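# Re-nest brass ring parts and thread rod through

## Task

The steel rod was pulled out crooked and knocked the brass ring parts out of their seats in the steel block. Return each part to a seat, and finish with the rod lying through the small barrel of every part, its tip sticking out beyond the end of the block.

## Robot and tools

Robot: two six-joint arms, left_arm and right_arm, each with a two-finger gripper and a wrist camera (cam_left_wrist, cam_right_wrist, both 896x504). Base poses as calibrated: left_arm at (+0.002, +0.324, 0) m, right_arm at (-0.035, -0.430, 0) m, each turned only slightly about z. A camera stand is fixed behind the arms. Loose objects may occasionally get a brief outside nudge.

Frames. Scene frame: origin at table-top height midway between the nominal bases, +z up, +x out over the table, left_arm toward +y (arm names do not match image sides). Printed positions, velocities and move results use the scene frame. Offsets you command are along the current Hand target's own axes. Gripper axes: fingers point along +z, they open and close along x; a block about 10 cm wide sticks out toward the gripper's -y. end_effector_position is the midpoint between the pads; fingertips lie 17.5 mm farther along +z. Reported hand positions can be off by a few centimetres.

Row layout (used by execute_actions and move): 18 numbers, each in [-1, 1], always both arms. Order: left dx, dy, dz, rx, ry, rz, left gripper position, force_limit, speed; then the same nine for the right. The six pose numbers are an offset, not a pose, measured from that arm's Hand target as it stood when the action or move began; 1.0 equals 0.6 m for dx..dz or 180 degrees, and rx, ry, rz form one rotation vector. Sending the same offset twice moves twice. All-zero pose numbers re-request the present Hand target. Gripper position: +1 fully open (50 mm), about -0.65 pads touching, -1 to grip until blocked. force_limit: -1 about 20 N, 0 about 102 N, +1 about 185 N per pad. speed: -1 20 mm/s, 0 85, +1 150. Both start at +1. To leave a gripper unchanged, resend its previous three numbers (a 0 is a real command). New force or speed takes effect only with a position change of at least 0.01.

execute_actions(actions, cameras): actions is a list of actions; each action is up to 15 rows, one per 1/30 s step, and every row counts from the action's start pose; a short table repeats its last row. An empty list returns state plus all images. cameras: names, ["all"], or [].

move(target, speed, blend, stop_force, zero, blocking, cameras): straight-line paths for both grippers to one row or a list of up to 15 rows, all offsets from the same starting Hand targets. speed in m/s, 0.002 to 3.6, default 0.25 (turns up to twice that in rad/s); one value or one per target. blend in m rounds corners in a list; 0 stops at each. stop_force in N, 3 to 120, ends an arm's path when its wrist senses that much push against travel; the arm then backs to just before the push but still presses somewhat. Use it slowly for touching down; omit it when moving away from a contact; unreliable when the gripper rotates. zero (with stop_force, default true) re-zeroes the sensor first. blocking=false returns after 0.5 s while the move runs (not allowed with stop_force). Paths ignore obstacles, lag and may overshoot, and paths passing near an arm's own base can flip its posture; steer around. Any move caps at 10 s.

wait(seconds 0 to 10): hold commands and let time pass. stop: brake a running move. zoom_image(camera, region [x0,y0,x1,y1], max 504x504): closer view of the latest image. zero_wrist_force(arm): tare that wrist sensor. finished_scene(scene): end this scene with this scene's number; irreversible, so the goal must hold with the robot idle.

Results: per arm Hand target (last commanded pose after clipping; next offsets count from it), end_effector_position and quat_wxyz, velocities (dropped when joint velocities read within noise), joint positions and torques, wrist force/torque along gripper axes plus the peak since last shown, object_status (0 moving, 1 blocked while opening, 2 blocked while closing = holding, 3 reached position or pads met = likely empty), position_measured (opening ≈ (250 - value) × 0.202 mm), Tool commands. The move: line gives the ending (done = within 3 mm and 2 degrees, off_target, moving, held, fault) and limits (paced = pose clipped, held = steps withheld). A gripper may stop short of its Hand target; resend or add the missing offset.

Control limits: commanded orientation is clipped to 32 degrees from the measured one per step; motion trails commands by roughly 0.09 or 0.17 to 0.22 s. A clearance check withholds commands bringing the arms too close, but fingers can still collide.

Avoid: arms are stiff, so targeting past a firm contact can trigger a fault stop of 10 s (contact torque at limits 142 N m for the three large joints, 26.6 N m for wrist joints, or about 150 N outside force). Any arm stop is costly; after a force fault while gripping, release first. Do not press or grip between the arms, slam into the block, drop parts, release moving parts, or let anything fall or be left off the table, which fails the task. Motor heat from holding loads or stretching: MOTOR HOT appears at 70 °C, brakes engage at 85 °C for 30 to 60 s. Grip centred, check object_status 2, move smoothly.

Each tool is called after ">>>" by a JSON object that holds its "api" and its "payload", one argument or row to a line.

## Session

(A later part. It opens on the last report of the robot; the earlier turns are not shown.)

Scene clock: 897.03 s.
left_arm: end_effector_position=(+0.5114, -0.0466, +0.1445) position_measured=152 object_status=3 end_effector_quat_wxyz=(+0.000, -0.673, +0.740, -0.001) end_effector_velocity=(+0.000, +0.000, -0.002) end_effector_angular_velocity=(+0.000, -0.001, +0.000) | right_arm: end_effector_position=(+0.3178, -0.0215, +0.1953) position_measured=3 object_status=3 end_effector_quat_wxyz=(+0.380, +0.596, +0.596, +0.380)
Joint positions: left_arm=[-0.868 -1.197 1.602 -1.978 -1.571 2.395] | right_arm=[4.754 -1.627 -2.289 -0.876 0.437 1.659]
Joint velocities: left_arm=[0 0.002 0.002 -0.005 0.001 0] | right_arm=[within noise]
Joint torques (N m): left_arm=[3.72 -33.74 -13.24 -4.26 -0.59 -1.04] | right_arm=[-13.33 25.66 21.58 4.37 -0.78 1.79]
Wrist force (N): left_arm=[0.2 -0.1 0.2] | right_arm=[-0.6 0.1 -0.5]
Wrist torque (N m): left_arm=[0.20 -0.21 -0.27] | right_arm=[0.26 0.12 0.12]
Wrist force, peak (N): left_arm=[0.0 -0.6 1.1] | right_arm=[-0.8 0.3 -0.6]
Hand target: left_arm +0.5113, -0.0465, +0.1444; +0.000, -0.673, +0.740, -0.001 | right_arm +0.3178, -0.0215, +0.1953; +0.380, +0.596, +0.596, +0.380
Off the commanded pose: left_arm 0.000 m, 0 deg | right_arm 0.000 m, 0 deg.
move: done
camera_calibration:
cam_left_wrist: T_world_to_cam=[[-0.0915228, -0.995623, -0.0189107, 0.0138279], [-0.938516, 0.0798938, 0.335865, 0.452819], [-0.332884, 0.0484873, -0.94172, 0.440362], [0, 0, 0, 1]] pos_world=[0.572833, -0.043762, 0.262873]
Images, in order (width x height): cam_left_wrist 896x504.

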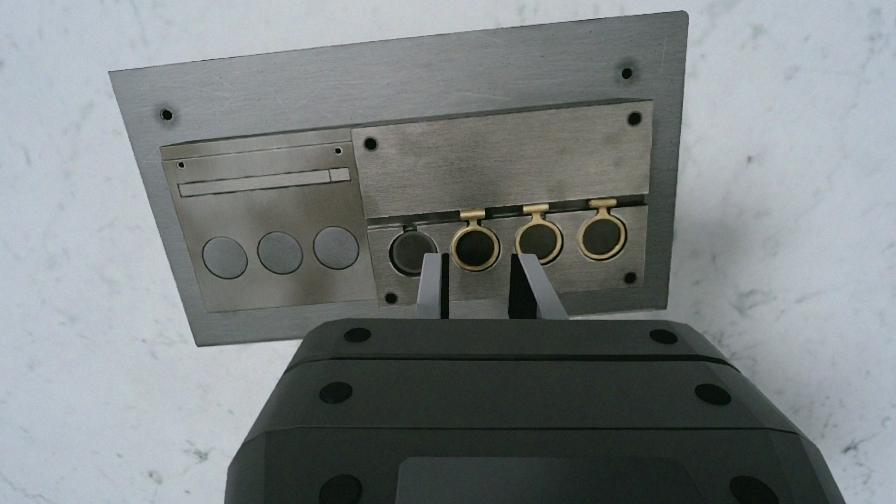

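>>> {"api": "move", "payload": {
  "target": [
    [0,0,-0.08,0,0,0,0,-1,-0.8,-0.1333,0,0,0,0,0,1,1,1],
    [-0.1769,0.3706,-0.0426,0,0,-0.53,0.6,-0.9,0,-0.1333,0,0,0,0,0,1,1,1]
  ],
  "speed": [0.12,0.2],
  "cameras": ["all"]
}}

>>> {"api": "zoom_image", "payload": {
  "camera": "cam_right_wrist",
  "region": [450, 90, 700, 220]
}}

Scene clock: 911.77 s.
left_arm: end_effector_position=(+0.3001, +0.0803, +0.1695) position_measured=63 object_status=3 end_effector_quat_wxyz=(+0.001, +1.000, -0.001, +0.001) | right_arm: end_effector_position=(+0.3179, -0.1015, +0.1953) position_measured=3 object_status=3 end_effector_quat_wxyz=(+0.380, +0.596, +0.596, +0.380)
Joint positions: left_arm=[-1.064 -1.814 2.197 -1.955 -1.57 0.533] | right_arm=[4.763 -1.423 -2.472 -0.916 0.438 1.68]
Joint torques (N m): left_arm=[7.58 -10.38 -31.23 -3.88 -0.77 -1.48] | right_arm=[-14 6.5 19.38 1.91 -3.06 1.89]
Wrist force (N): left_arm=[-0.4 -0.6 0.1] | right_arm=[-0.6 -0.1 -0.4]
Wrist torque (N m): left_arm=[0.07 -0.14 -0.31] | right_arm=[0.24 0.12 0.00]
Wrist force, peak (N): left_arm=[-0.1 0.0 2.5] | right_arm=[-2.3 0.0 -0.5]
Hand target: left_arm +0.3001, +0.0803, +0.1695; +0.001, +1.000, -0.001, +0.001 | right_arm +0.3179, -0.1015, +0.1953; +0.380, +0.596, +0.596, +0.380
Off the commanded pose: left_arm 0.000 m, 0 deg | right_arm 0.000 m, 0 deg.
move: done
camera_calibration:
cam_left_wrist: T_world_to_cam=[[0.999812, 0.00256207, -0.0191996, -0.286243], [0.00891157, -0.940922, 0.338506, 0.0332391], [-0.0171981, -0.338614, -0.940768, 0.323583], [0, 0, 0, 1]] pos_world=[0.291458, 0.141578, 0.287669]
cam_right_wrist: T_world_to_cam=[[0.000551825, 0.999839, 0.0179471, 0.106319], [0.103688, -0.0179076, 0.994449, -0.205895], [0.99461, 0.00131214, -0.103681, -0.169151], [0, 0, 0, 1]] pos_world=[0.18953, -0.109767, 0.185306]

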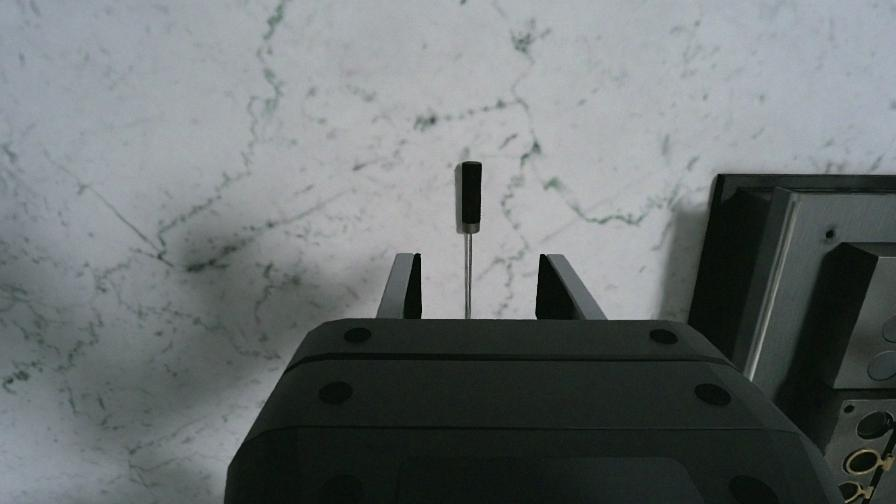

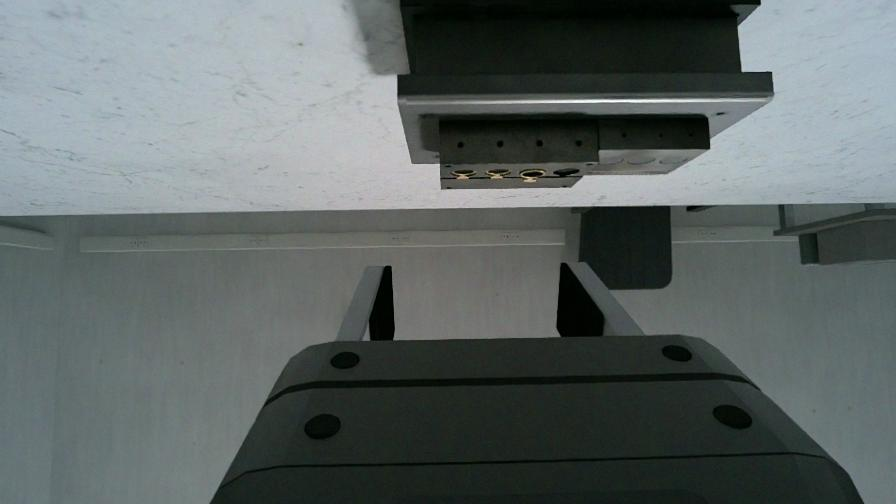

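Scaled by 2.016 from the camera's 896x504 image, which has a finer 1280x720 frame.

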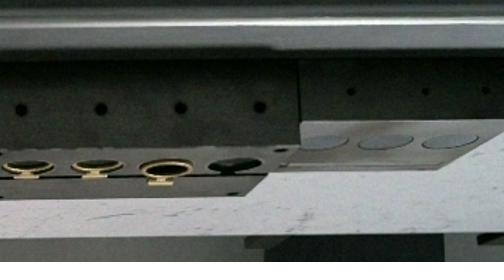

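>>> {"api": "move", "payload": {
  "target": [
    [0,-0.2,0,0,0,0,0.6,-0.9,0,0.0858,0.0095,0.1978,0,0,0,1,1,1]
  ],
  "speed": [0.15],
  "cameras": ["cam_right_wrist"]
}}

>>> {"api": "zoom_image", "payload": {
  "camera": "cam_right_wrist",
  "region": [330, 100, 600, 260]
}}

Scene clock: 924.77 s.
left_arm: end_effector_position=(+0.3002, +0.2003, +0.1693) position_measured=63 object_status=3 end_effector_quat_wxyz=(+0.001, +1.000, -0.001, +0.001) | right_arm: end_effector_position=(+0.4278, -0.0500, +0.1503) position_measured=3 object_status=3 end_effector_quat_wxyz=(+0.380, +0.596, +0.596, +0.380)
Joint positions: left_arm=[-0.844 -2.006 2.316 -1.882 -1.571 0.754] | right_arm=[4.481 -1.927 -2.294 -0.027 0.492 1.055]
Joint torques (N m): left_arm=[1.99 -7.1 -32.2 -3.89 -1.35 0.93] | right_arm=[9.99 23.25 16.21 3.49 -2.85 -0.27]
Wrist force (N): left_arm=[-0.5 -0.7 0.1] | right_arm=[-0.7 0.0 -0.6]
Wrist torque (N m): left_arm=[0.12 -0.14 -0.12] | right_arm=[0.26 0.13 -0.05]
Wrist force, peak (N): left_arm=[-0.3 -2.9 0.2] | right_arm=[-1.4 0.1 -2.2]
Hand target: left_arm +0.3002, +0.2003, +0.1693; +0.001, +1.000, -0.001, +0.001 | right_arm +0.4278, -0.0499, +0.1503; +0.380, +0.596, +0.596, +0.380
Off the commanded pose: left_arm 0.000 m, 0 deg | right_arm 0.000 m, 0 deg.
move: done
camera_calibration:
cam_right_wrist: T_world_to_cam=[[0.000653163, 0.999839, 0.0179365, 0.0555439], [0.103785, -0.0179074, 0.994439, -0.171755], [0.9946, 0.00121201, -0.10378, -0.28327], [0, 0, 0, 1]] pos_world=[0.29953, -0.0582673, 0.140406]
Images, in order (width x height): cam_right_wrist 896x504.

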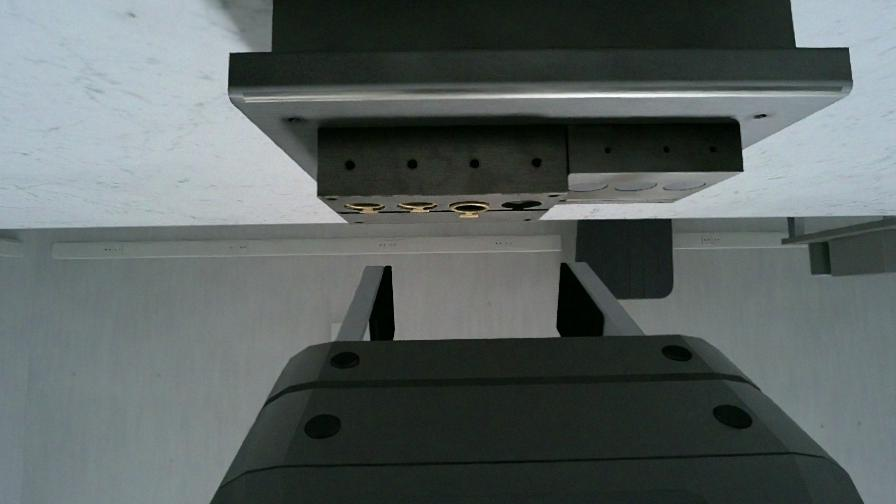

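Scaled by 1.867 from the camera's 896x504 image, which has a finer 1280x720 frame.

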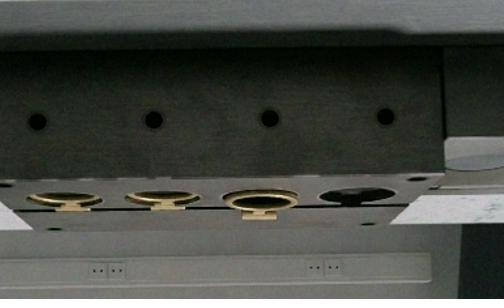

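>>> {"api": "move", "payload": {
  "target": [
    [0,0,0,0,0,0,0.6,-0.9,0,-0.0858,-0.0095,-0.1978,0,0,0,1,1,1]
  ],
  "speed": [0.15]
}}

>>> {"api": "move", "payload": {
  "target": [
    [0.333,0.36,-0.03,0,0,0.5,0,-1,-0.8,0,0,0,0,0,0,1,1,1],
    [0.333,0.4117,0.0523,0,0,0.5,0,-1,-0.8,0,0,0,0,0,0,1,1,1]
  ],
  "speed": [0.2,0.08],
  "cameras": ["all"]
}}

>>> {"api": "zoom_image", "payload": {
  "camera": "cam_left_wrist",
  "region": [390, 130, 640, 300]
}}

Scene clock: 947.53 s.
left_arm: end_effector_position=(+0.3002, +0.2003, +0.1693) position_measured=63 object_status=3 end_effector_quat_wxyz=(+0.001, +1.000, -0.001, +0.001) | right_arm: end_effector_position=(+0.3178, -0.1014, +0.1953) position_measured=3 object_status=3 end_effector_quat_wxyz=(+0.380, +0.596, +0.596, +0.380)
Joint positions: left_arm=[-0.844 -2.006 2.316 -1.882 -1.571 0.754] | right_arm=[4.763 -1.423 -2.472 -0.916 0.438 1.68]
Joint torques (N m): left_arm=[4.77 -11.26 -32.91 -4.11 -1.25 1.01] | right_arm=[-13.87 18.59 8.65 0.91 -3.35 1.28]
Wrist force (N): left_arm=[-0.3 -0.5 0.1] | right_arm=[-0.5 0.2 -0.5]
Wrist torque (N m): left_arm=[0.15 -0.17 -0.13] | right_arm=[0.29 0.09 0.12]
Wrist force, peak (N): left_arm=[-0.7 -0.9 -0.2] | right_arm=[-1.8 0.3 -2.1]
Hand target: left_arm +0.3002, +0.2003, +0.1693; +0.001, +1.000, -0.001, +0.001 | right_arm +0.3179, -0.1015, +0.1953; +0.380, +0.596, +0.596, +0.380
Off the commanded pose: left_arm 0.000 m, 0 deg | right_arm 0.000 m, 0 deg.
move: done

Scene clock: 952.70 s.
left_arm: end_effector_position=(+0.4997, -0.0470, +0.1384) position_measured=152 object_status=3 end_effector_quat_wxyz=(+0.000, +0.707, -0.708, +0.001) | right_arm: end_effector_position=(+0.3179, -0.1015, +0.1953) position_measured=3 object_status=3 end_effector_quat_wxyz=(+0.380, +0.596, +0.596, +0.380)
Joint positions: left_arm=[-0.883 -1.211 1.639 -2.001 -1.571 2.286] | right_arm=[4.763 -1.423 -2.472 -0.916 0.438 1.68]
Joint torques (N m): left_arm=[7.82 -47.79 -26.22 -1.21 1.4 1.12] | right_arm=[-15.06 18.31 8.81 4.06 -3.33 1.84]
Wrist force (N): left_arm=[0.1 -0.4 0.1] | right_arm=[-0.6 0.1 -0.4]
Wrist torque (N m): left_arm=[0.16 -0.19 -0.14] | right_arm=[0.26 0.12 0.12]
Wrist force, peak (N): left_arm=[-0.8 -0.5 -1.6] | right_arm=[-0.8 0.2 -0.6]
Hand target: left_arm +0.4998, -0.0469, +0.1385; +0.000, +0.707, -0.708, +0.001 | right_arm +0.3179, -0.1015, +0.1953; +0.380, +0.596, +0.596, +0.380
Off the commanded pose: left_arm 0.000 m, 0 deg | right_arm 0.000 m, 0 deg.
move: done
camera_calibration:
cam_left_wrist: T_world_to_cam=[[0.00254712, -0.999815, -0.0190657, -0.0348833], [-0.941712, -0.00881215, 0.336304, 0.441209], [-0.33641, 0.0170978, -0.94156, 0.431006], [0, 0, 0, 1]] pos_world=[0.560576, -0.0383581, 0.256772]
cam_right_wrist: T_world_to_cam=[[0.000551825, 0.999839, 0.0179471, 0.106319], [0.103688, -0.0179076, 0.994449, -0.205895], [0.99461, 0.00131214, -0.103681, -0.169151], [0, 0, 0, 1]] pos_world=[0.18953, -0.109767, 0.185306]

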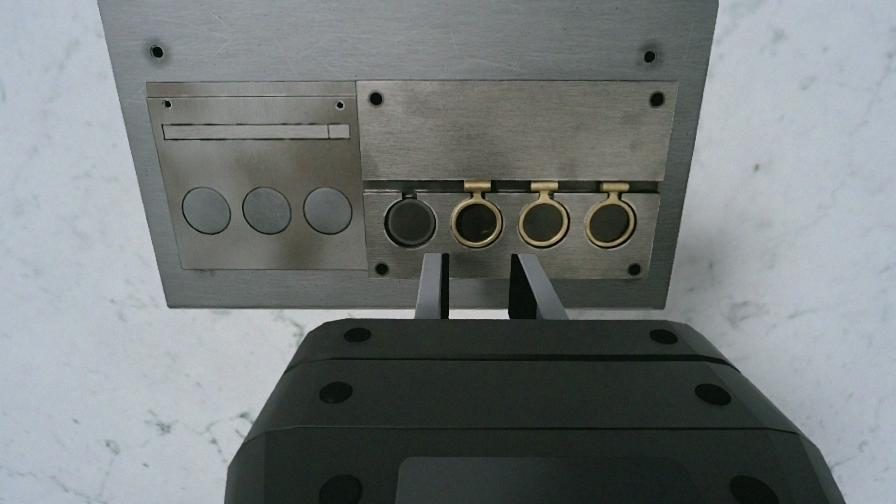

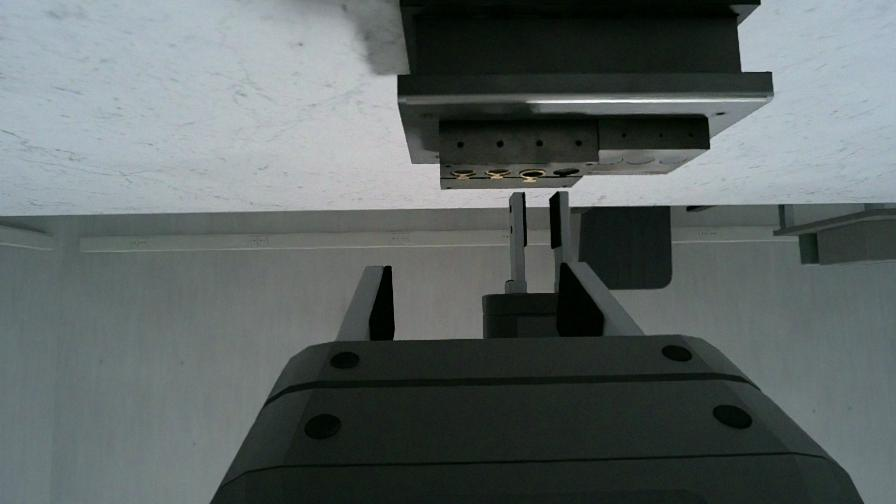

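Scaled by 2.016 from the camera's 896x504 image, which has a finer 1280x720 frame.

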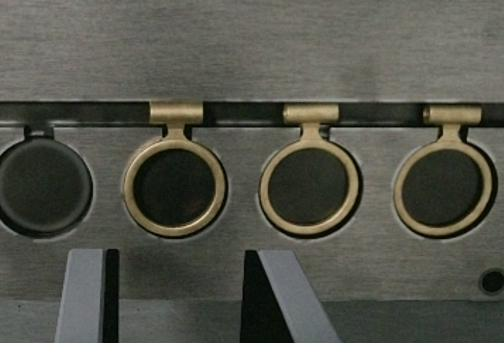

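>>> {"api": "move", "payload": {
  "target": [
    [-0.0015,-0.0207,0.0,0,0,0,0.1,-1,-0.5,0,0,0,0,0,0,1,1,1],
    [-0.0015,-0.0207,0.0298,0,0,0,0.1,-1,-0.5,0,0,0,0,0,0,1,1,1]
  ],
  "speed": [0.05,0.02],
  "cameras": ["all"]
}}

>>> {"api": "zoom_image", "payload": {
  "camera": "cam_left_wrist",
  "region": [380, 190, 580, 320]
}}

>>> {"api": "zoom_image", "payload": {
  "camera": "cam_right_wrist",
  "region": [430, 120, 630, 240]
}}

Scene clock: 975.53 s.
left_arm: end_effector_position=(+0.5122, -0.0461, +0.1205) position_measured=138 object_status=3 end_effector_quat_wxyz=(+0.000, +0.707, -0.708, +0.001) | right_arm: end_effector_position=(+0.3179, -0.1015, +0.1953) position_measured=3 object_status=3 end_effector_quat_wxyz=(+0.380, +0.596, +0.596, +0.380)
Joint positions: left_arm=[-0.866 -1.172 1.634 -2.034 -1.571 2.302] | right_arm=[4.763 -1.423 -2.472 -0.916 0.438 1.68]
Joint torques (N m): left_arm=[-10.61 -48.3 -24.14 -0.87 -1.07 -1.24] | right_arm=[-14.59 18.32 9.41 4.07 -3.32 1.39]
Wrist force (N): left_arm=[0.0 -0.6 0.3] | right_arm=[-0.6 -0.1 -0.6]
Wrist torque (N m): left_arm=[0.11 -0.19 -0.32] | right_arm=[0.24 0.12 0.12]
Wrist force, peak (N): left_arm=[0.1 -0.9 0.3] | right_arm=[-0.6 0.1 -0.8]
Hand target: left_arm +0.5122, -0.0461, +0.1207; +0.000, +0.707, -0.708, +0.001 | right_arm +0.3179, -0.1015, +0.1953; +0.380, +0.596, +0.596, +0.380
Off the commanded pose: left_arm 0.000 m, 0 deg | right_arm 0.000 m, 0 deg.
move: done
camera_calibration:
cam_left_wrist: T_world_to_cam=[[0.00254875, -0.999815, -0.0190655, -0.0343578], [-0.941744, -0.008812, 0.336215, 0.459142], [-0.336321, 0.0170978, -0.941592, 0.418332], [0, 0, 0, 1]] pos_world=[0.573176, -0.0374581, 0.238872]
cam_right_wrist: T_world_to_cam=[[0.000551825, 0.999839, 0.0179471, 0.106319], [0.103688, -0.0179076, 0.994449, -0.205895], [0.99461, 0.00131214, -0.103681, -0.169151], [0, 0, 0, 1]] pos_world=[0.18953, -0.109767, 0.185306]

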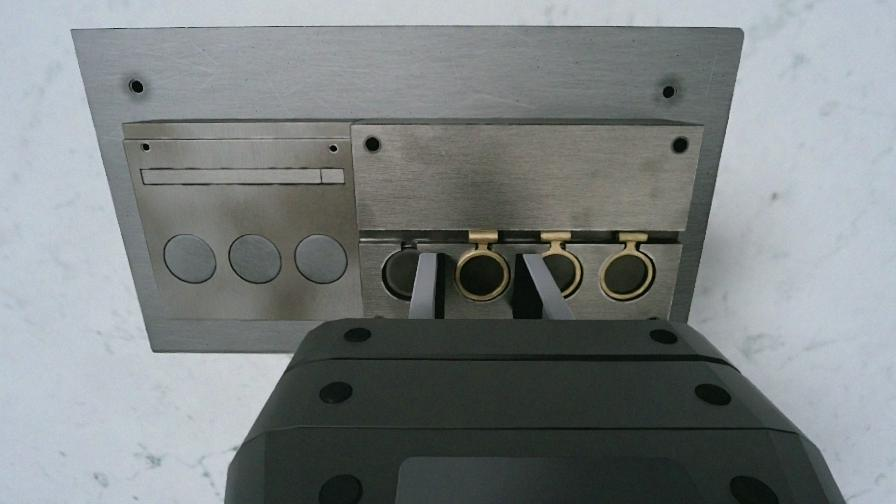

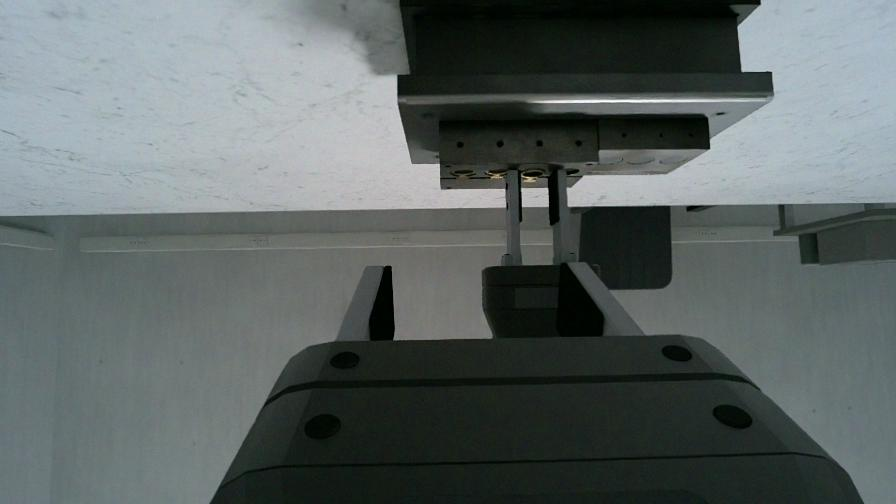

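Scaled by 2.520 from the camera's 896x504 image, which has a finer 1280x720 frame.

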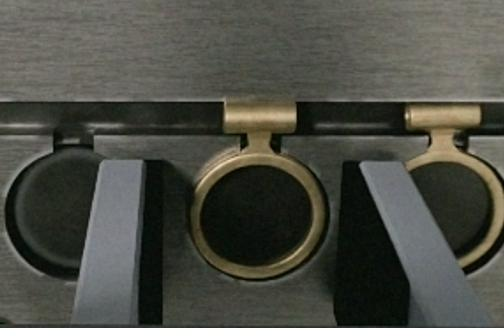

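Scaled by 2.520 from the camera's 896x504 image, which has a finer 1280x720 frame.

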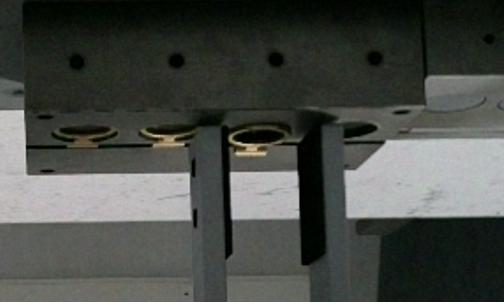

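>>> {"api": "move", "payload": {
  "target": [
    [0,0,0,0,0,0,-1,-1,-1,0,0,0,0,0,0,1,1,1]
  ],
  "speed": [0.02],
  "cameras": ["all"]
}}

>>> {"api": "zoom_image", "payload": {
  "camera": "cam_left_wrist",
  "region": [380, 190, 580, 320]
}}

>>> {"api": "zoom_image", "payload": {
  "camera": "cam_right_wrist",
  "region": [430, 120, 630, 240]
}}

Scene clock: 993.33 s.
left_arm: end_effector_position=(+0.5122, -0.0461, +0.1207) position_measured=251 object_status=3 end_effector_quat_wxyz=(+0.000, +0.707, -0.708, +0.001) | right_arm: end_effector_position=(+0.3179, -0.1015, +0.1953) position_measured=3 object_status=3 end_effector_quat_wxyz=(+0.380, +0.596, +0.596, +0.380)
Joint positions: left_arm=[-0.866 -1.172 1.634 -2.034 -1.571 2.302] | right_arm=[4.763 -1.423 -2.472 -0.916 0.438 1.68]
Joint torques (N m): left_arm=[-8.96 -48.25 -30.27 -1.22 -0.91 -1.12] | right_arm=[-14.83 18.55 9.39 4.02 -3.29 1.29]
Wrist force (N): left_arm=[-0.1 -0.5 -0.1] | right_arm=[-0.6 0.1 -0.6]
Wrist torque (N m): left_arm=[0.13 -0.16 -0.32] | right_arm=[0.27 0.11 0.12]
Wrist force, peak (N): left_arm=[-0.4 -0.5 -0.6] | right_arm=[-0.8 0.3 -0.7]
Hand target: left_arm +0.5122, -0.0461, +0.1207; +0.000, +0.707, -0.708, +0.001 | right_arm +0.3179, -0.1015, +0.1953; +0.380, +0.596, +0.596, +0.380
Off the commanded pose: left_arm 0.000 m, 0 deg | right_arm 0.000 m, 0 deg.
move: done
camera_calibration:
cam_left_wrist: T_world_to_cam=[[0.00258292, -0.999817, -0.0189715, -0.0343979], [-0.941744, -0.00881259, 0.336216, 0.459108], [-0.336322, 0.0169979, -0.941594, 0.418423], [0, 0, 0, 1]] pos_world=[0.573176, -0.0374579, 0.238972]
cam_right_wrist: T_world_to_cam=[[0.000551825, 0.999839, 0.0179471, 0.106319], [0.103688, -0.0179076, 0.994449, -0.205895], [0.99461, 0.00131214, -0.103681, -0.169151], [0, 0, 0, 1]] pos_world=[0.18953, -0.109767, 0.185306]

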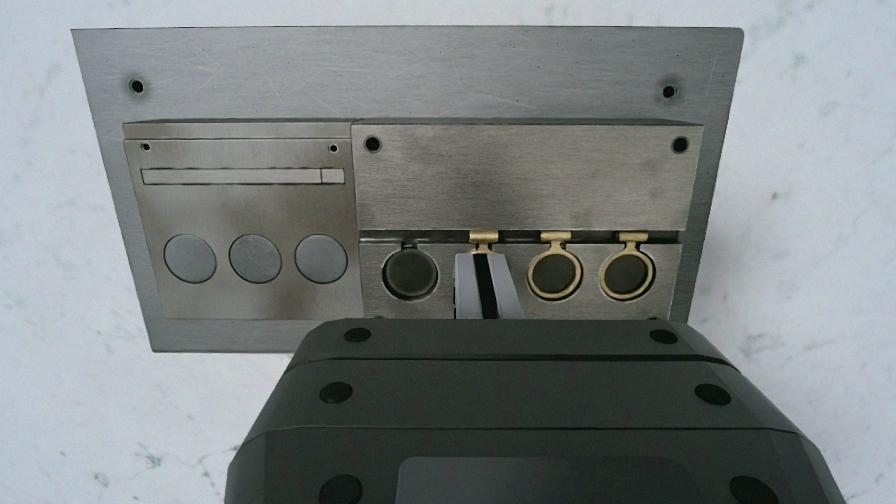

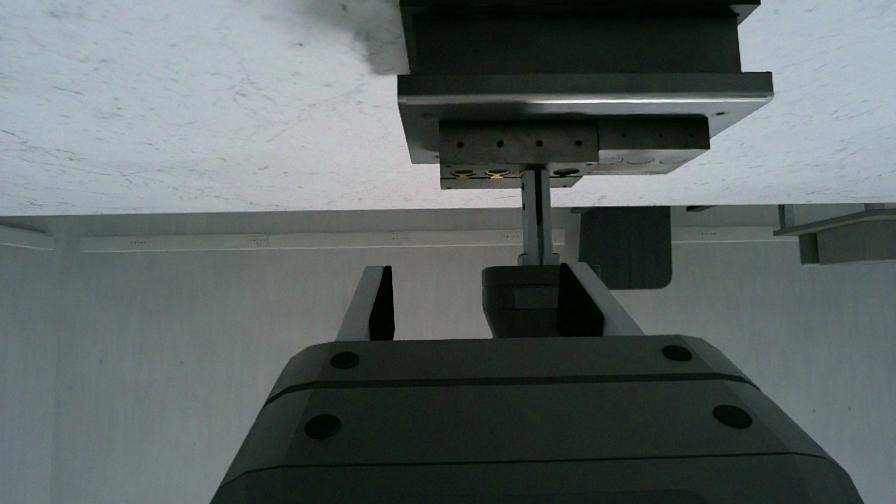

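Scaled by 2.520 from the camera's 896x504 image, which has a finer 1280x720 frame.

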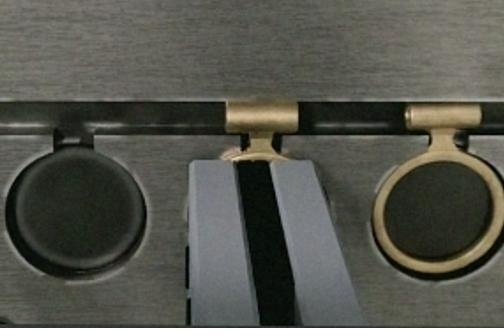

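Scaled by 2.520 from the camera's 896x504 image, which has a finer 1280x720 frame.

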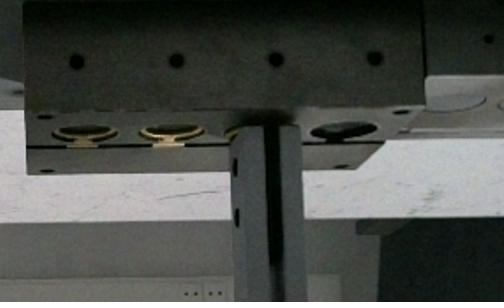

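>>> {"api": "move", "payload": {
  "target": [0,0,0.004,0,0,0,-1,-1,-1,0,0,0,0,0,0,1,1,1],
  "speed": 0.003,
  "stop_force": 3,
  "cameras": ["all"]
}}

>>> {"api": "zoom_image", "payload": {
  "camera": "cam_left_wrist",
  "region": [380, 190, 580, 320]
}}

>>> {"api": "zoom_image", "payload": {
  "camera": "cam_right_wrist",
  "region": [430, 120, 630, 240]
}}

Scene clock: 1000.17 s.
left_arm: end_effector_position=(+0.5123, -0.0461, +0.1204) position_measured=251 object_status=3 end_effector_quat_wxyz=(+0.000, +0.707, -0.708, +0.001) | right_arm: end_effector_position=(+0.3179, -0.1015, +0.1953) position_measured=3 object_status=3 end_effector_quat_wxyz=(+0.380, +0.596, +0.596, +0.380)
Joint positions: left_arm=[-0.866 -1.172 1.634 -2.035 -1.571 2.302] | right_arm=[4.763 -1.423 -2.472 -0.916 0.438 1.68]
Joint torques (N m): left_arm=[-8.16 -44.05 -25.46 -0.49 -0.82 -1.31] | right_arm=[-14.59 16.73 8.63 4.09 -3.39 1.07]
Wrist force (N): left_arm=[-0.4 0.2 -8.0] | right_arm=[-0.6 0.0 -0.6]
Wrist torque (N m): left_arm=[0.26 -0.17 -0.33] | right_arm=[0.25 0.11 0.12]
Wrist force, peak (N): left_arm=[-0.6 0.9 -9.7] | right_arm=[-0.9 0.0 -0.6]
Hand target: left_arm +0.5123, -0.0461, +0.1204; +0.000, +0.707, -0.708, +0.001 (not the last commanded pose) | right_arm +0.3179, -0.1015, +0.1953; +0.380, +0.596, +0.596, +0.380
Off the commanded pose: left_arm 0.002 m, 0 deg | right_arm 0.000 m, 0 deg.
move: contact (left_arm)
camera_calibration:
cam_left_wrist: T_world_to_cam=[[0.00265447, -0.99982, -0.0187826, -0.0345876], [-0.941818, -0.00881273, 0.336009, 0.459266], [-0.336114, 0.0167979, -0.941672, 0.418129], [0, 0, 0, 1]] pos_world=[0.573175, -0.0375576, 0.238773]
cam_right_wrist: T_world_to_cam=[[0.000551825, 0.999839, 0.0179471, 0.106319], [0.103688, -0.0179076, 0.994449, -0.205895], [0.99461, 0.00131214, -0.103681, -0.169151], [0, 0, 0, 1]] pos_world=[0.18953, -0.109767, 0.185306]

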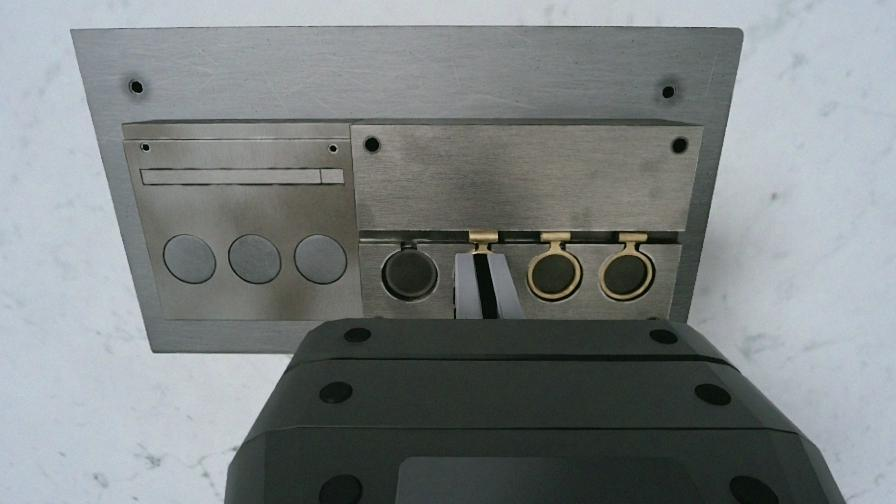

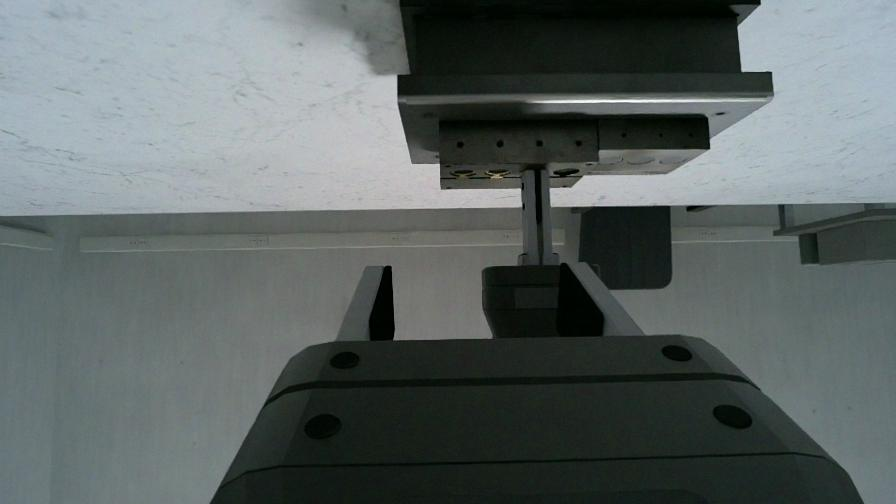

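Scaled by 2.520 from the camera's 896x504 image, which has a finer 1280x720 frame.

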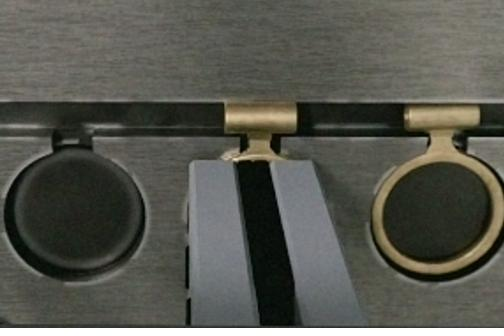

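Scaled by 2.520 from the camera's 896x504 image, which has a finer 1280x720 frame.

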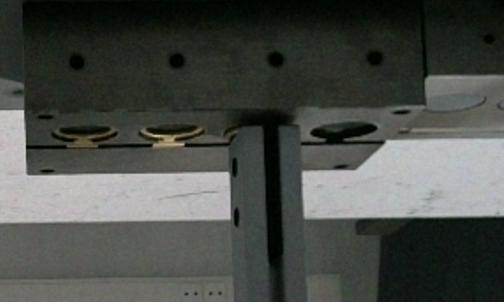

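>>> {"api": "move", "payload": {
  "target": [0.0007,0.0013,0,0,0,0,-1,-1,-1,0,0,0,0,0,0,1,1,1],
  "speed": 0.003,
  "cameras": ["cam_left_wrist"]
}}

>>> {"api": "zoom_image", "payload": {
  "camera": "cam_left_wrist",
  "region": [380, 190, 580, 320]
}}

Scene clock: 1005.03 s.
left_arm: end_effector_position=(+0.5115, -0.0466, +0.1204) position_measured=251 object_status=3 end_effector_quat_wxyz=(+0.000, +0.707, -0.707, +0.001) | right_arm: end_effector_position=(+0.3179, -0.1015, +0.1953) position_measured=3 object_status=3 end_effector_quat_wxyz=(+0.380, +0.596, +0.596, +0.380)
Joint positions: left_arm=[-0.868 -1.173 1.635 -2.035 -1.571 2.301] | right_arm=[4.763 -1.423 -2.472 -0.916 0.438 1.68]
Joint torques (N m): left_arm=[-8.39 -46.14 -12.49 -3.66 -0.52 -1.15] | right_arm=[-13.93 17.73 9.12 3.89 -3.32 1]
Wrist force (N): left_arm=[-0.9 -1.6 -4.1] | right_arm=[-0.6 0.1 -0.5]
Wrist torque (N m): left_arm=[0.20 -0.17 -0.13] | right_arm=[0.28 0.11 0.12]
Wrist force, peak (N): left_arm=[0.1 -0.1 -8.2] | right_arm=[-0.7 0.1 -0.7]
Hand target: left_arm +0.5115, -0.0466, +0.1204; +0.000, +0.707, -0.708, +0.001 | right_arm +0.3179, -0.1015, +0.1953; +0.380, +0.596, +0.596, +0.380
Off the commanded pose: left_arm 0.000 m, 0 deg | right_arm 0.000 m, 0 deg.
move: done
camera_calibration:
cam_left_wrist: T_world_to_cam=[[0.00265447, -0.99982, -0.0187826, -0.0349854], [-0.941818, -0.00881273, 0.336009, 0.458509], [-0.336114, 0.0167979, -0.941672, 0.417867], [0, 0, 0, 1]] pos_world=[0.572375, -0.0379576, 0.238773]
Images, in order (width x height): cam_left_wrist 896x504.

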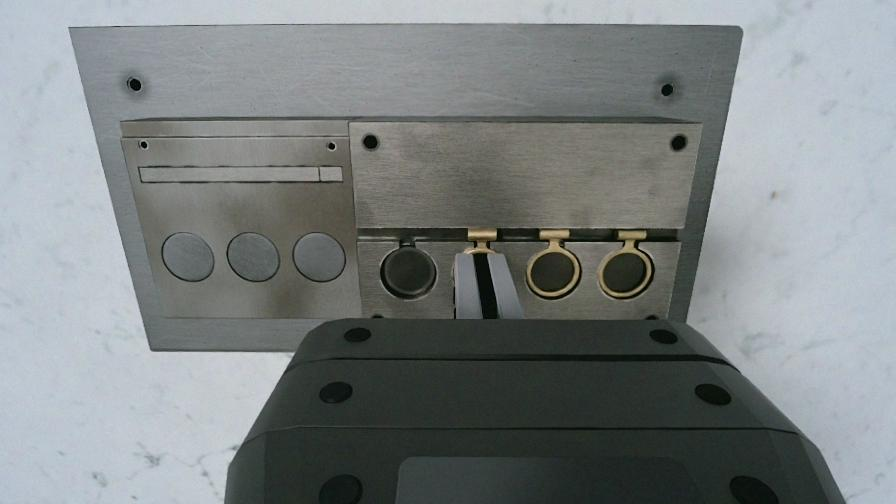

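Scaled by 2.520 from the camera's 896x504 image, which has a finer 1280x720 frame.

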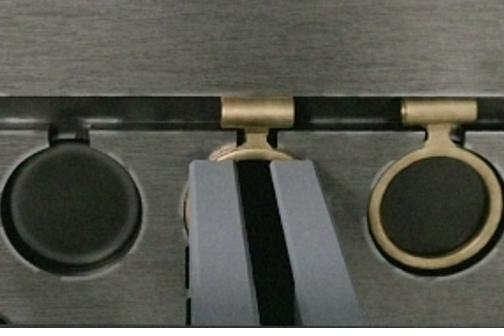

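>>> {"api": "move", "payload": {
  "target": [
    [0,0,-0.03,0,0,0,-1,-1,-1,0,0,0,0,0,0,1,1,1],
    [0,0.025,-0.03,0,0,0,0.1,-1,-0.5,0,0,0,0,0,0,1,1,1]
  ],
  "speed": 0.06,
  "cameras": ["all"]
}}

>>> {"api": "zoom_image", "payload": {
  "camera": "cam_left_wrist",
  "region": [430, 150, 560, 250]
}}

>>> {"api": "zoom_image", "payload": {
  "camera": "cam_left_wrist",
  "region": [500, 150, 630, 250]
}}

>>> {"api": "zoom_image", "payload": {
  "camera": "cam_right_wrist",
  "region": [430, 140, 600, 200]
}}

Scene clock: 1017.13 s.
left_arm: end_effector_position=(+0.4965, -0.0465, +0.1384) position_measured=138 object_status=3 end_effector_quat_wxyz=(+0.000, +0.707, -0.708, +0.001) | right_arm: end_effector_position=(+0.3179, -0.1015, +0.1953) position_measured=3 object_status=3 end_effector_quat_wxyz=(+0.380, +0.596, +0.596, +0.380)
Joint positions: left_arm=[-0.886 -1.217 1.649 -2.004 -1.571 2.282] | right_arm=[4.763 -1.423 -2.472 -0.916 0.438 1.68]
Joint torques (N m): left_arm=[7.75 -33.81 -31.07 -1.15 1.64 1.32] | right_arm=[-13.86 17.31 9.43 3.89 -3.27 0.6]
Wrist force (N): left_arm=[0.1 -0.6 0.4] | right_arm=[-0.5 0.1 -0.5]
Wrist torque (N m): left_arm=[0.13 -0.18 -0.21] | right_arm=[0.27 0.10 0.12]
Wrist force, peak (N): left_arm=[-0.6 -1.8 -4.4] | right_arm=[-0.9 0.0 -0.6]
Hand target: left_arm +0.4965, -0.0465, +0.1384; +0.000, +0.707, -0.708, +0.001 | right_arm +0.3179, -0.1015, +0.1953; +0.380, +0.596, +0.596, +0.380
Off the commanded pose: left_arm 0.000 m, 0 deg | right_arm 0.000 m, 0 deg.
move: done
camera_calibration:
cam_left_wrist: T_world_to_cam=[[0.00265447, -0.99982, -0.0187826, -0.0345075], [-0.941818, -0.00881273, 0.336009, 0.438334], [-0.336114, 0.0167979, -0.941672, 0.429773], [0, 0, 0, 1]] pos_world=[0.557375, -0.0378576, 0.256773]
cam_right_wrist: T_world_to_cam=[[0.000551825, 0.999839, 0.0179471, 0.106319], [0.103688, -0.0179076, 0.994449, -0.205895], [0.99461, 0.00131214, -0.103681, -0.169151], [0, 0, 0, 1]] pos_world=[0.18953, -0.109767, 0.185306]

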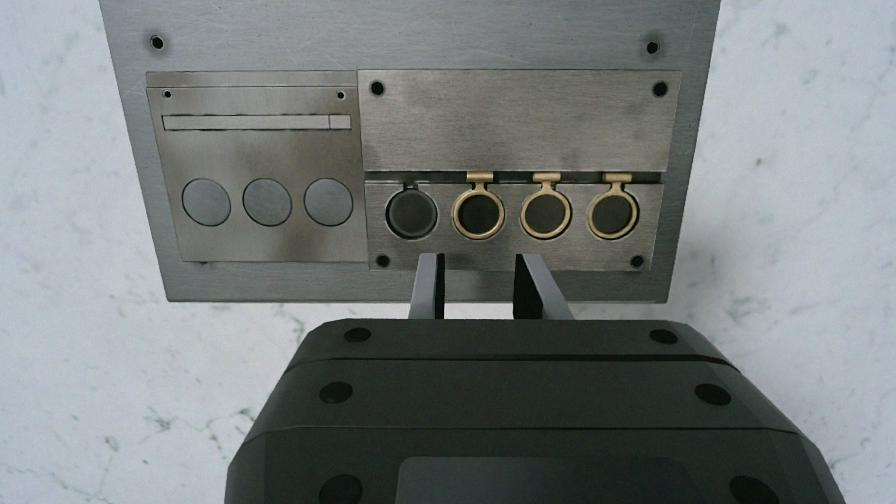

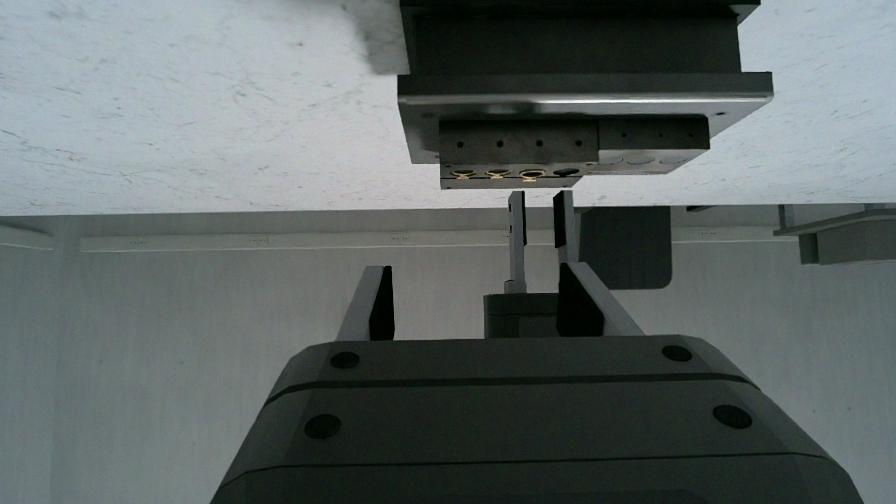

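Scaled by 3.877 from the camera's 896x504 image, which has a finer 1280x720 frame.

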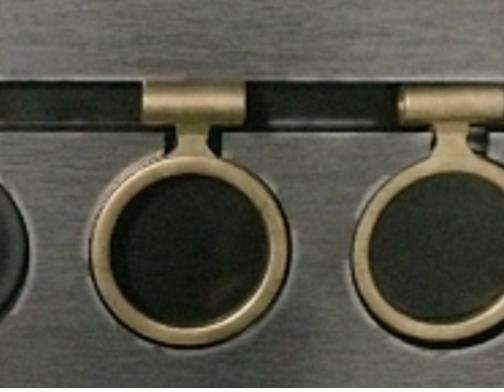

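Scaled by 3.877 from the camera's 896x504 image, which has a finer 1280x720 frame.

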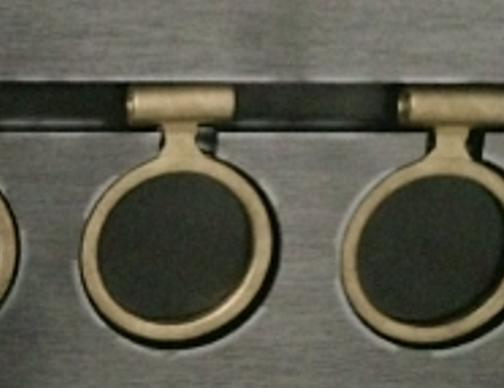

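Scaled by 2.965 from the camera's 896x504 image, which has a finer 1280x720 frame.

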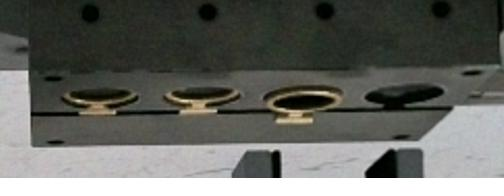

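>>> {"api": "move", "payload": {
  "target": [
    [0,-0.0262,0.0,0,0,0,0.1,-1,-0.5,0,0,0,0,0,0,1,1,1],
    [0,-0.0262,0.028,0,0,0,0.1,-1,-0.5,0,0,0,0,0,0,1,1,1]
  ],
  "speed": [0.05,0.04]
}}

>>> {"api": "move", "payload": {
  "target": [0,0,0.006,0,0,0,0.1,-1,-0.5,0,0,0,0,0,0,1,1,1],
  "speed": 0.004,
  "stop_force": 3
}}

>>> {"api": "move", "payload": {
  "target": [
    [0,0,-0.0003,0,0,0,0.1,-1,-0.5,0,0,0,0,0,0,1,1,1],
    [0,0,-0.0003,0,0,0,-1,-1,-1,0,0,0,0,0,0,1,1,1]
  ],
  "speed": 0.01,
  "cameras": ["cam_left_wrist"]
}}

>>> {"api": "zoom_image", "payload": {
  "camera": "cam_left_wrist",
  "region": [400, 200, 560, 300]
}}

Scene clock: 1078.87 s.
left_arm: end_effector_position=(+0.5122, -0.0465, +0.1214) position_measured=138 object_status=3 end_effector_quat_wxyz=(+0.000, +0.707, -0.707, +0.001) end_effector_velocity=(-0.001, +0.001, +0.001) end_effector_angular_velocity=(+0.002, +0.002, +0.001) | right_arm: end_effector_position=(+0.3179, -0.1015, +0.1953) position_measured=3 object_status=3 end_effector_quat_wxyz=(+0.380, +0.596, +0.596, +0.380)
Joint positions: left_arm=[-0.867 -1.173 1.632 -2.032 -1.571 2.302] | right_arm=[4.763 -1.423 -2.472 -0.916 0.438 1.68]
Joint velocities: left_arm=[0.001 -0.001 -0.001 0.005 0 0] | right_arm=[within noise]
Joint torques (N m): left_arm=[-8.89 -47.18 -30.96 -1.19 -1.04 -1.51] | right_arm=[-14.14 16.94 8.63 3.79 -3.25 0.59]
Wrist force (N): left_arm=[-0.2 -0.4 0.0] | right_arm=[-0.8 0.0 -0.5]
Wrist torque (N m): left_arm=[0.15 -0.15 -0.31] | right_arm=[0.26 0.14 0.12]
Wrist force, peak (N): left_arm=[0.3 -0.7 -0.9] | right_arm=[-0.9 0.2 -0.6]
Hand target: left_arm +0.5122, -0.0466, +0.1216; +0.000, +0.707, -0.708, +0.001 | right_arm +0.3179, -0.1015, +0.1953; +0.380, +0.596, +0.596, +0.380
Off the commanded pose: left_arm 0.000 m, 0 deg | right_arm 0.000 m, 0 deg.
move: done

Scene clock: 1080.53 s.
left_arm: end_effector_position=(+0.5122, -0.0466, +0.1189) position_measured=138 object_status=3 end_effector_quat_wxyz=(+0.000, +0.707, -0.708, +0.001) | right_arm: end_effector_position=(+0.3179, -0.1015, +0.1953) position_measured=3 object_status=3 end_effector_quat_wxyz=(+0.380, +0.596, +0.596, +0.380)
Joint positions: left_arm=[-0.867 -1.17 1.635 -2.038 -1.571 2.302] | right_arm=[4.763 -1.423 -2.472 -0.916 0.438 1.68]
Joint torques (N m): left_arm=[-8.04 -46.01 -24.97 -0.61 -1.21 -0.88] | right_arm=[-13.82 15.98 9.38 3.95 -3.34 0.48]
Wrist force (N): left_arm=[0.1 -0.8 -6.0] | right_arm=[-0.8 0.1 -0.6]
Wrist torque (N m): left_arm=[0.12 -0.28 -0.31] | right_arm=[0.28 0.15 0.12]
Wrist force, peak (N): left_arm=[-1.2 1.0 -9.2] | right_arm=[-0.7 0.0 -0.7]
Hand target: left_arm +0.5122, -0.0466, +0.1189; +0.000, +0.707, -0.708, +0.001 (not the last commanded pose) | right_arm +0.3179, -0.1015, +0.1953; +0.380, +0.596, +0.596, +0.380
Off the commanded pose: left_arm 0.001 m, 0 deg | right_arm 0.000 m, 0 deg.
move: contact (left_arm)

Scene clock: 1081.73 s.
left_arm: end_effector_position=(+0.5122, -0.0466, +0.1191) position_measured=167 object_status=0 end_effector_quat_wxyz=(+0.000, +0.707, -0.708, +0.001) | right_arm: end_effector_position=(+0.3179, -0.1015, +0.1953) position_measured=3 object_status=3 end_effector_quat_wxyz=(+0.380, +0.596, +0.596, +0.380)
Joint positions: left_arm=[-0.867 -1.17 1.635 -2.038 -1.571 2.302] | right_arm=[4.763 -1.423 -2.472 -0.916 0.438 1.68]
Joint torques (N m): left_arm=[-8.3 -48.74 -29.64 -2.94 -1.16 -0.97] | right_arm=[-14.19 16.42 8.39 3.82 -3.32 0.41]
Wrist force (N): left_arm=[1.1 -0.8 0.5] | right_arm=[-0.7 0.2 -0.5]
Wrist torque (N m): left_arm=[0.16 -0.16 -0.31] | right_arm=[0.28 0.12 0.12]
Wrist force, peak (N): left_arm=[0.0 -1.0 -5.8] | right_arm=[-0.7 0.1 -0.6]
Hand target: left_arm +0.5122, -0.0466, +0.1191; +0.000, +0.707, -0.708, +0.001 | right_arm +0.3179, -0.1015, +0.1953; +0.380, +0.596, +0.596, +0.380
Off the commanded pose: left_arm 0.000 m, 0 deg | right_arm 0.000 m, 0 deg.
move: done
camera_calibration:
cam_left_wrist: T_world_to_cam=[[0.00265447, -0.99982, -0.0187826, -0.0350117], [-0.941818, -0.00881273, 0.336009, 0.459605], [-0.336114, 0.0167979, -0.941672, 0.416878], [0, 0, 0, 1]] pos_world=[0.573075, -0.0379576, 0.237473]
Images, in order (width x height): cam_left_wrist 896x504.

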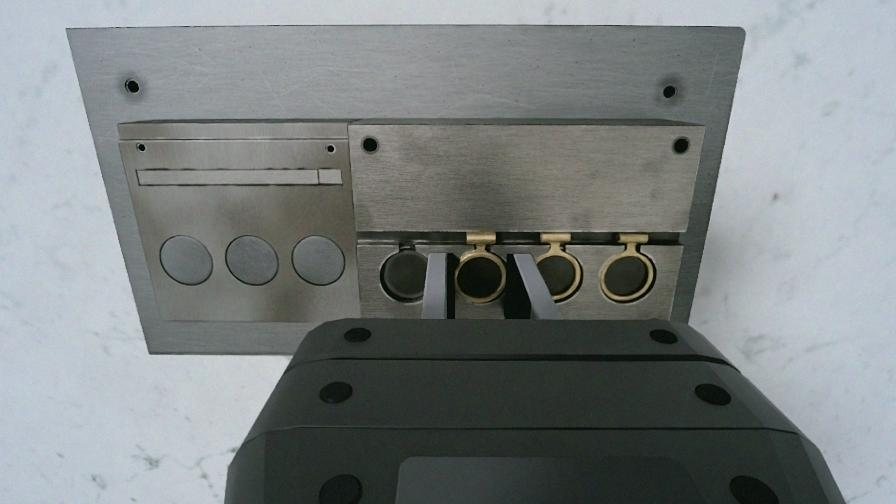

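Scaled by 3.150 from the camera's 896x504 image, which has a finer 1280x720 frame.

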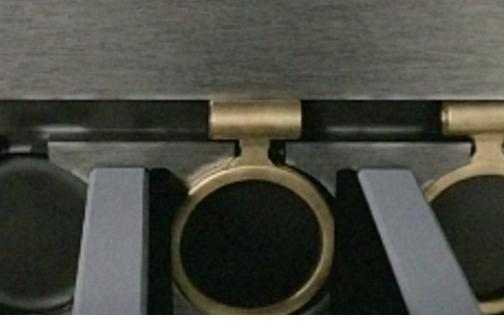

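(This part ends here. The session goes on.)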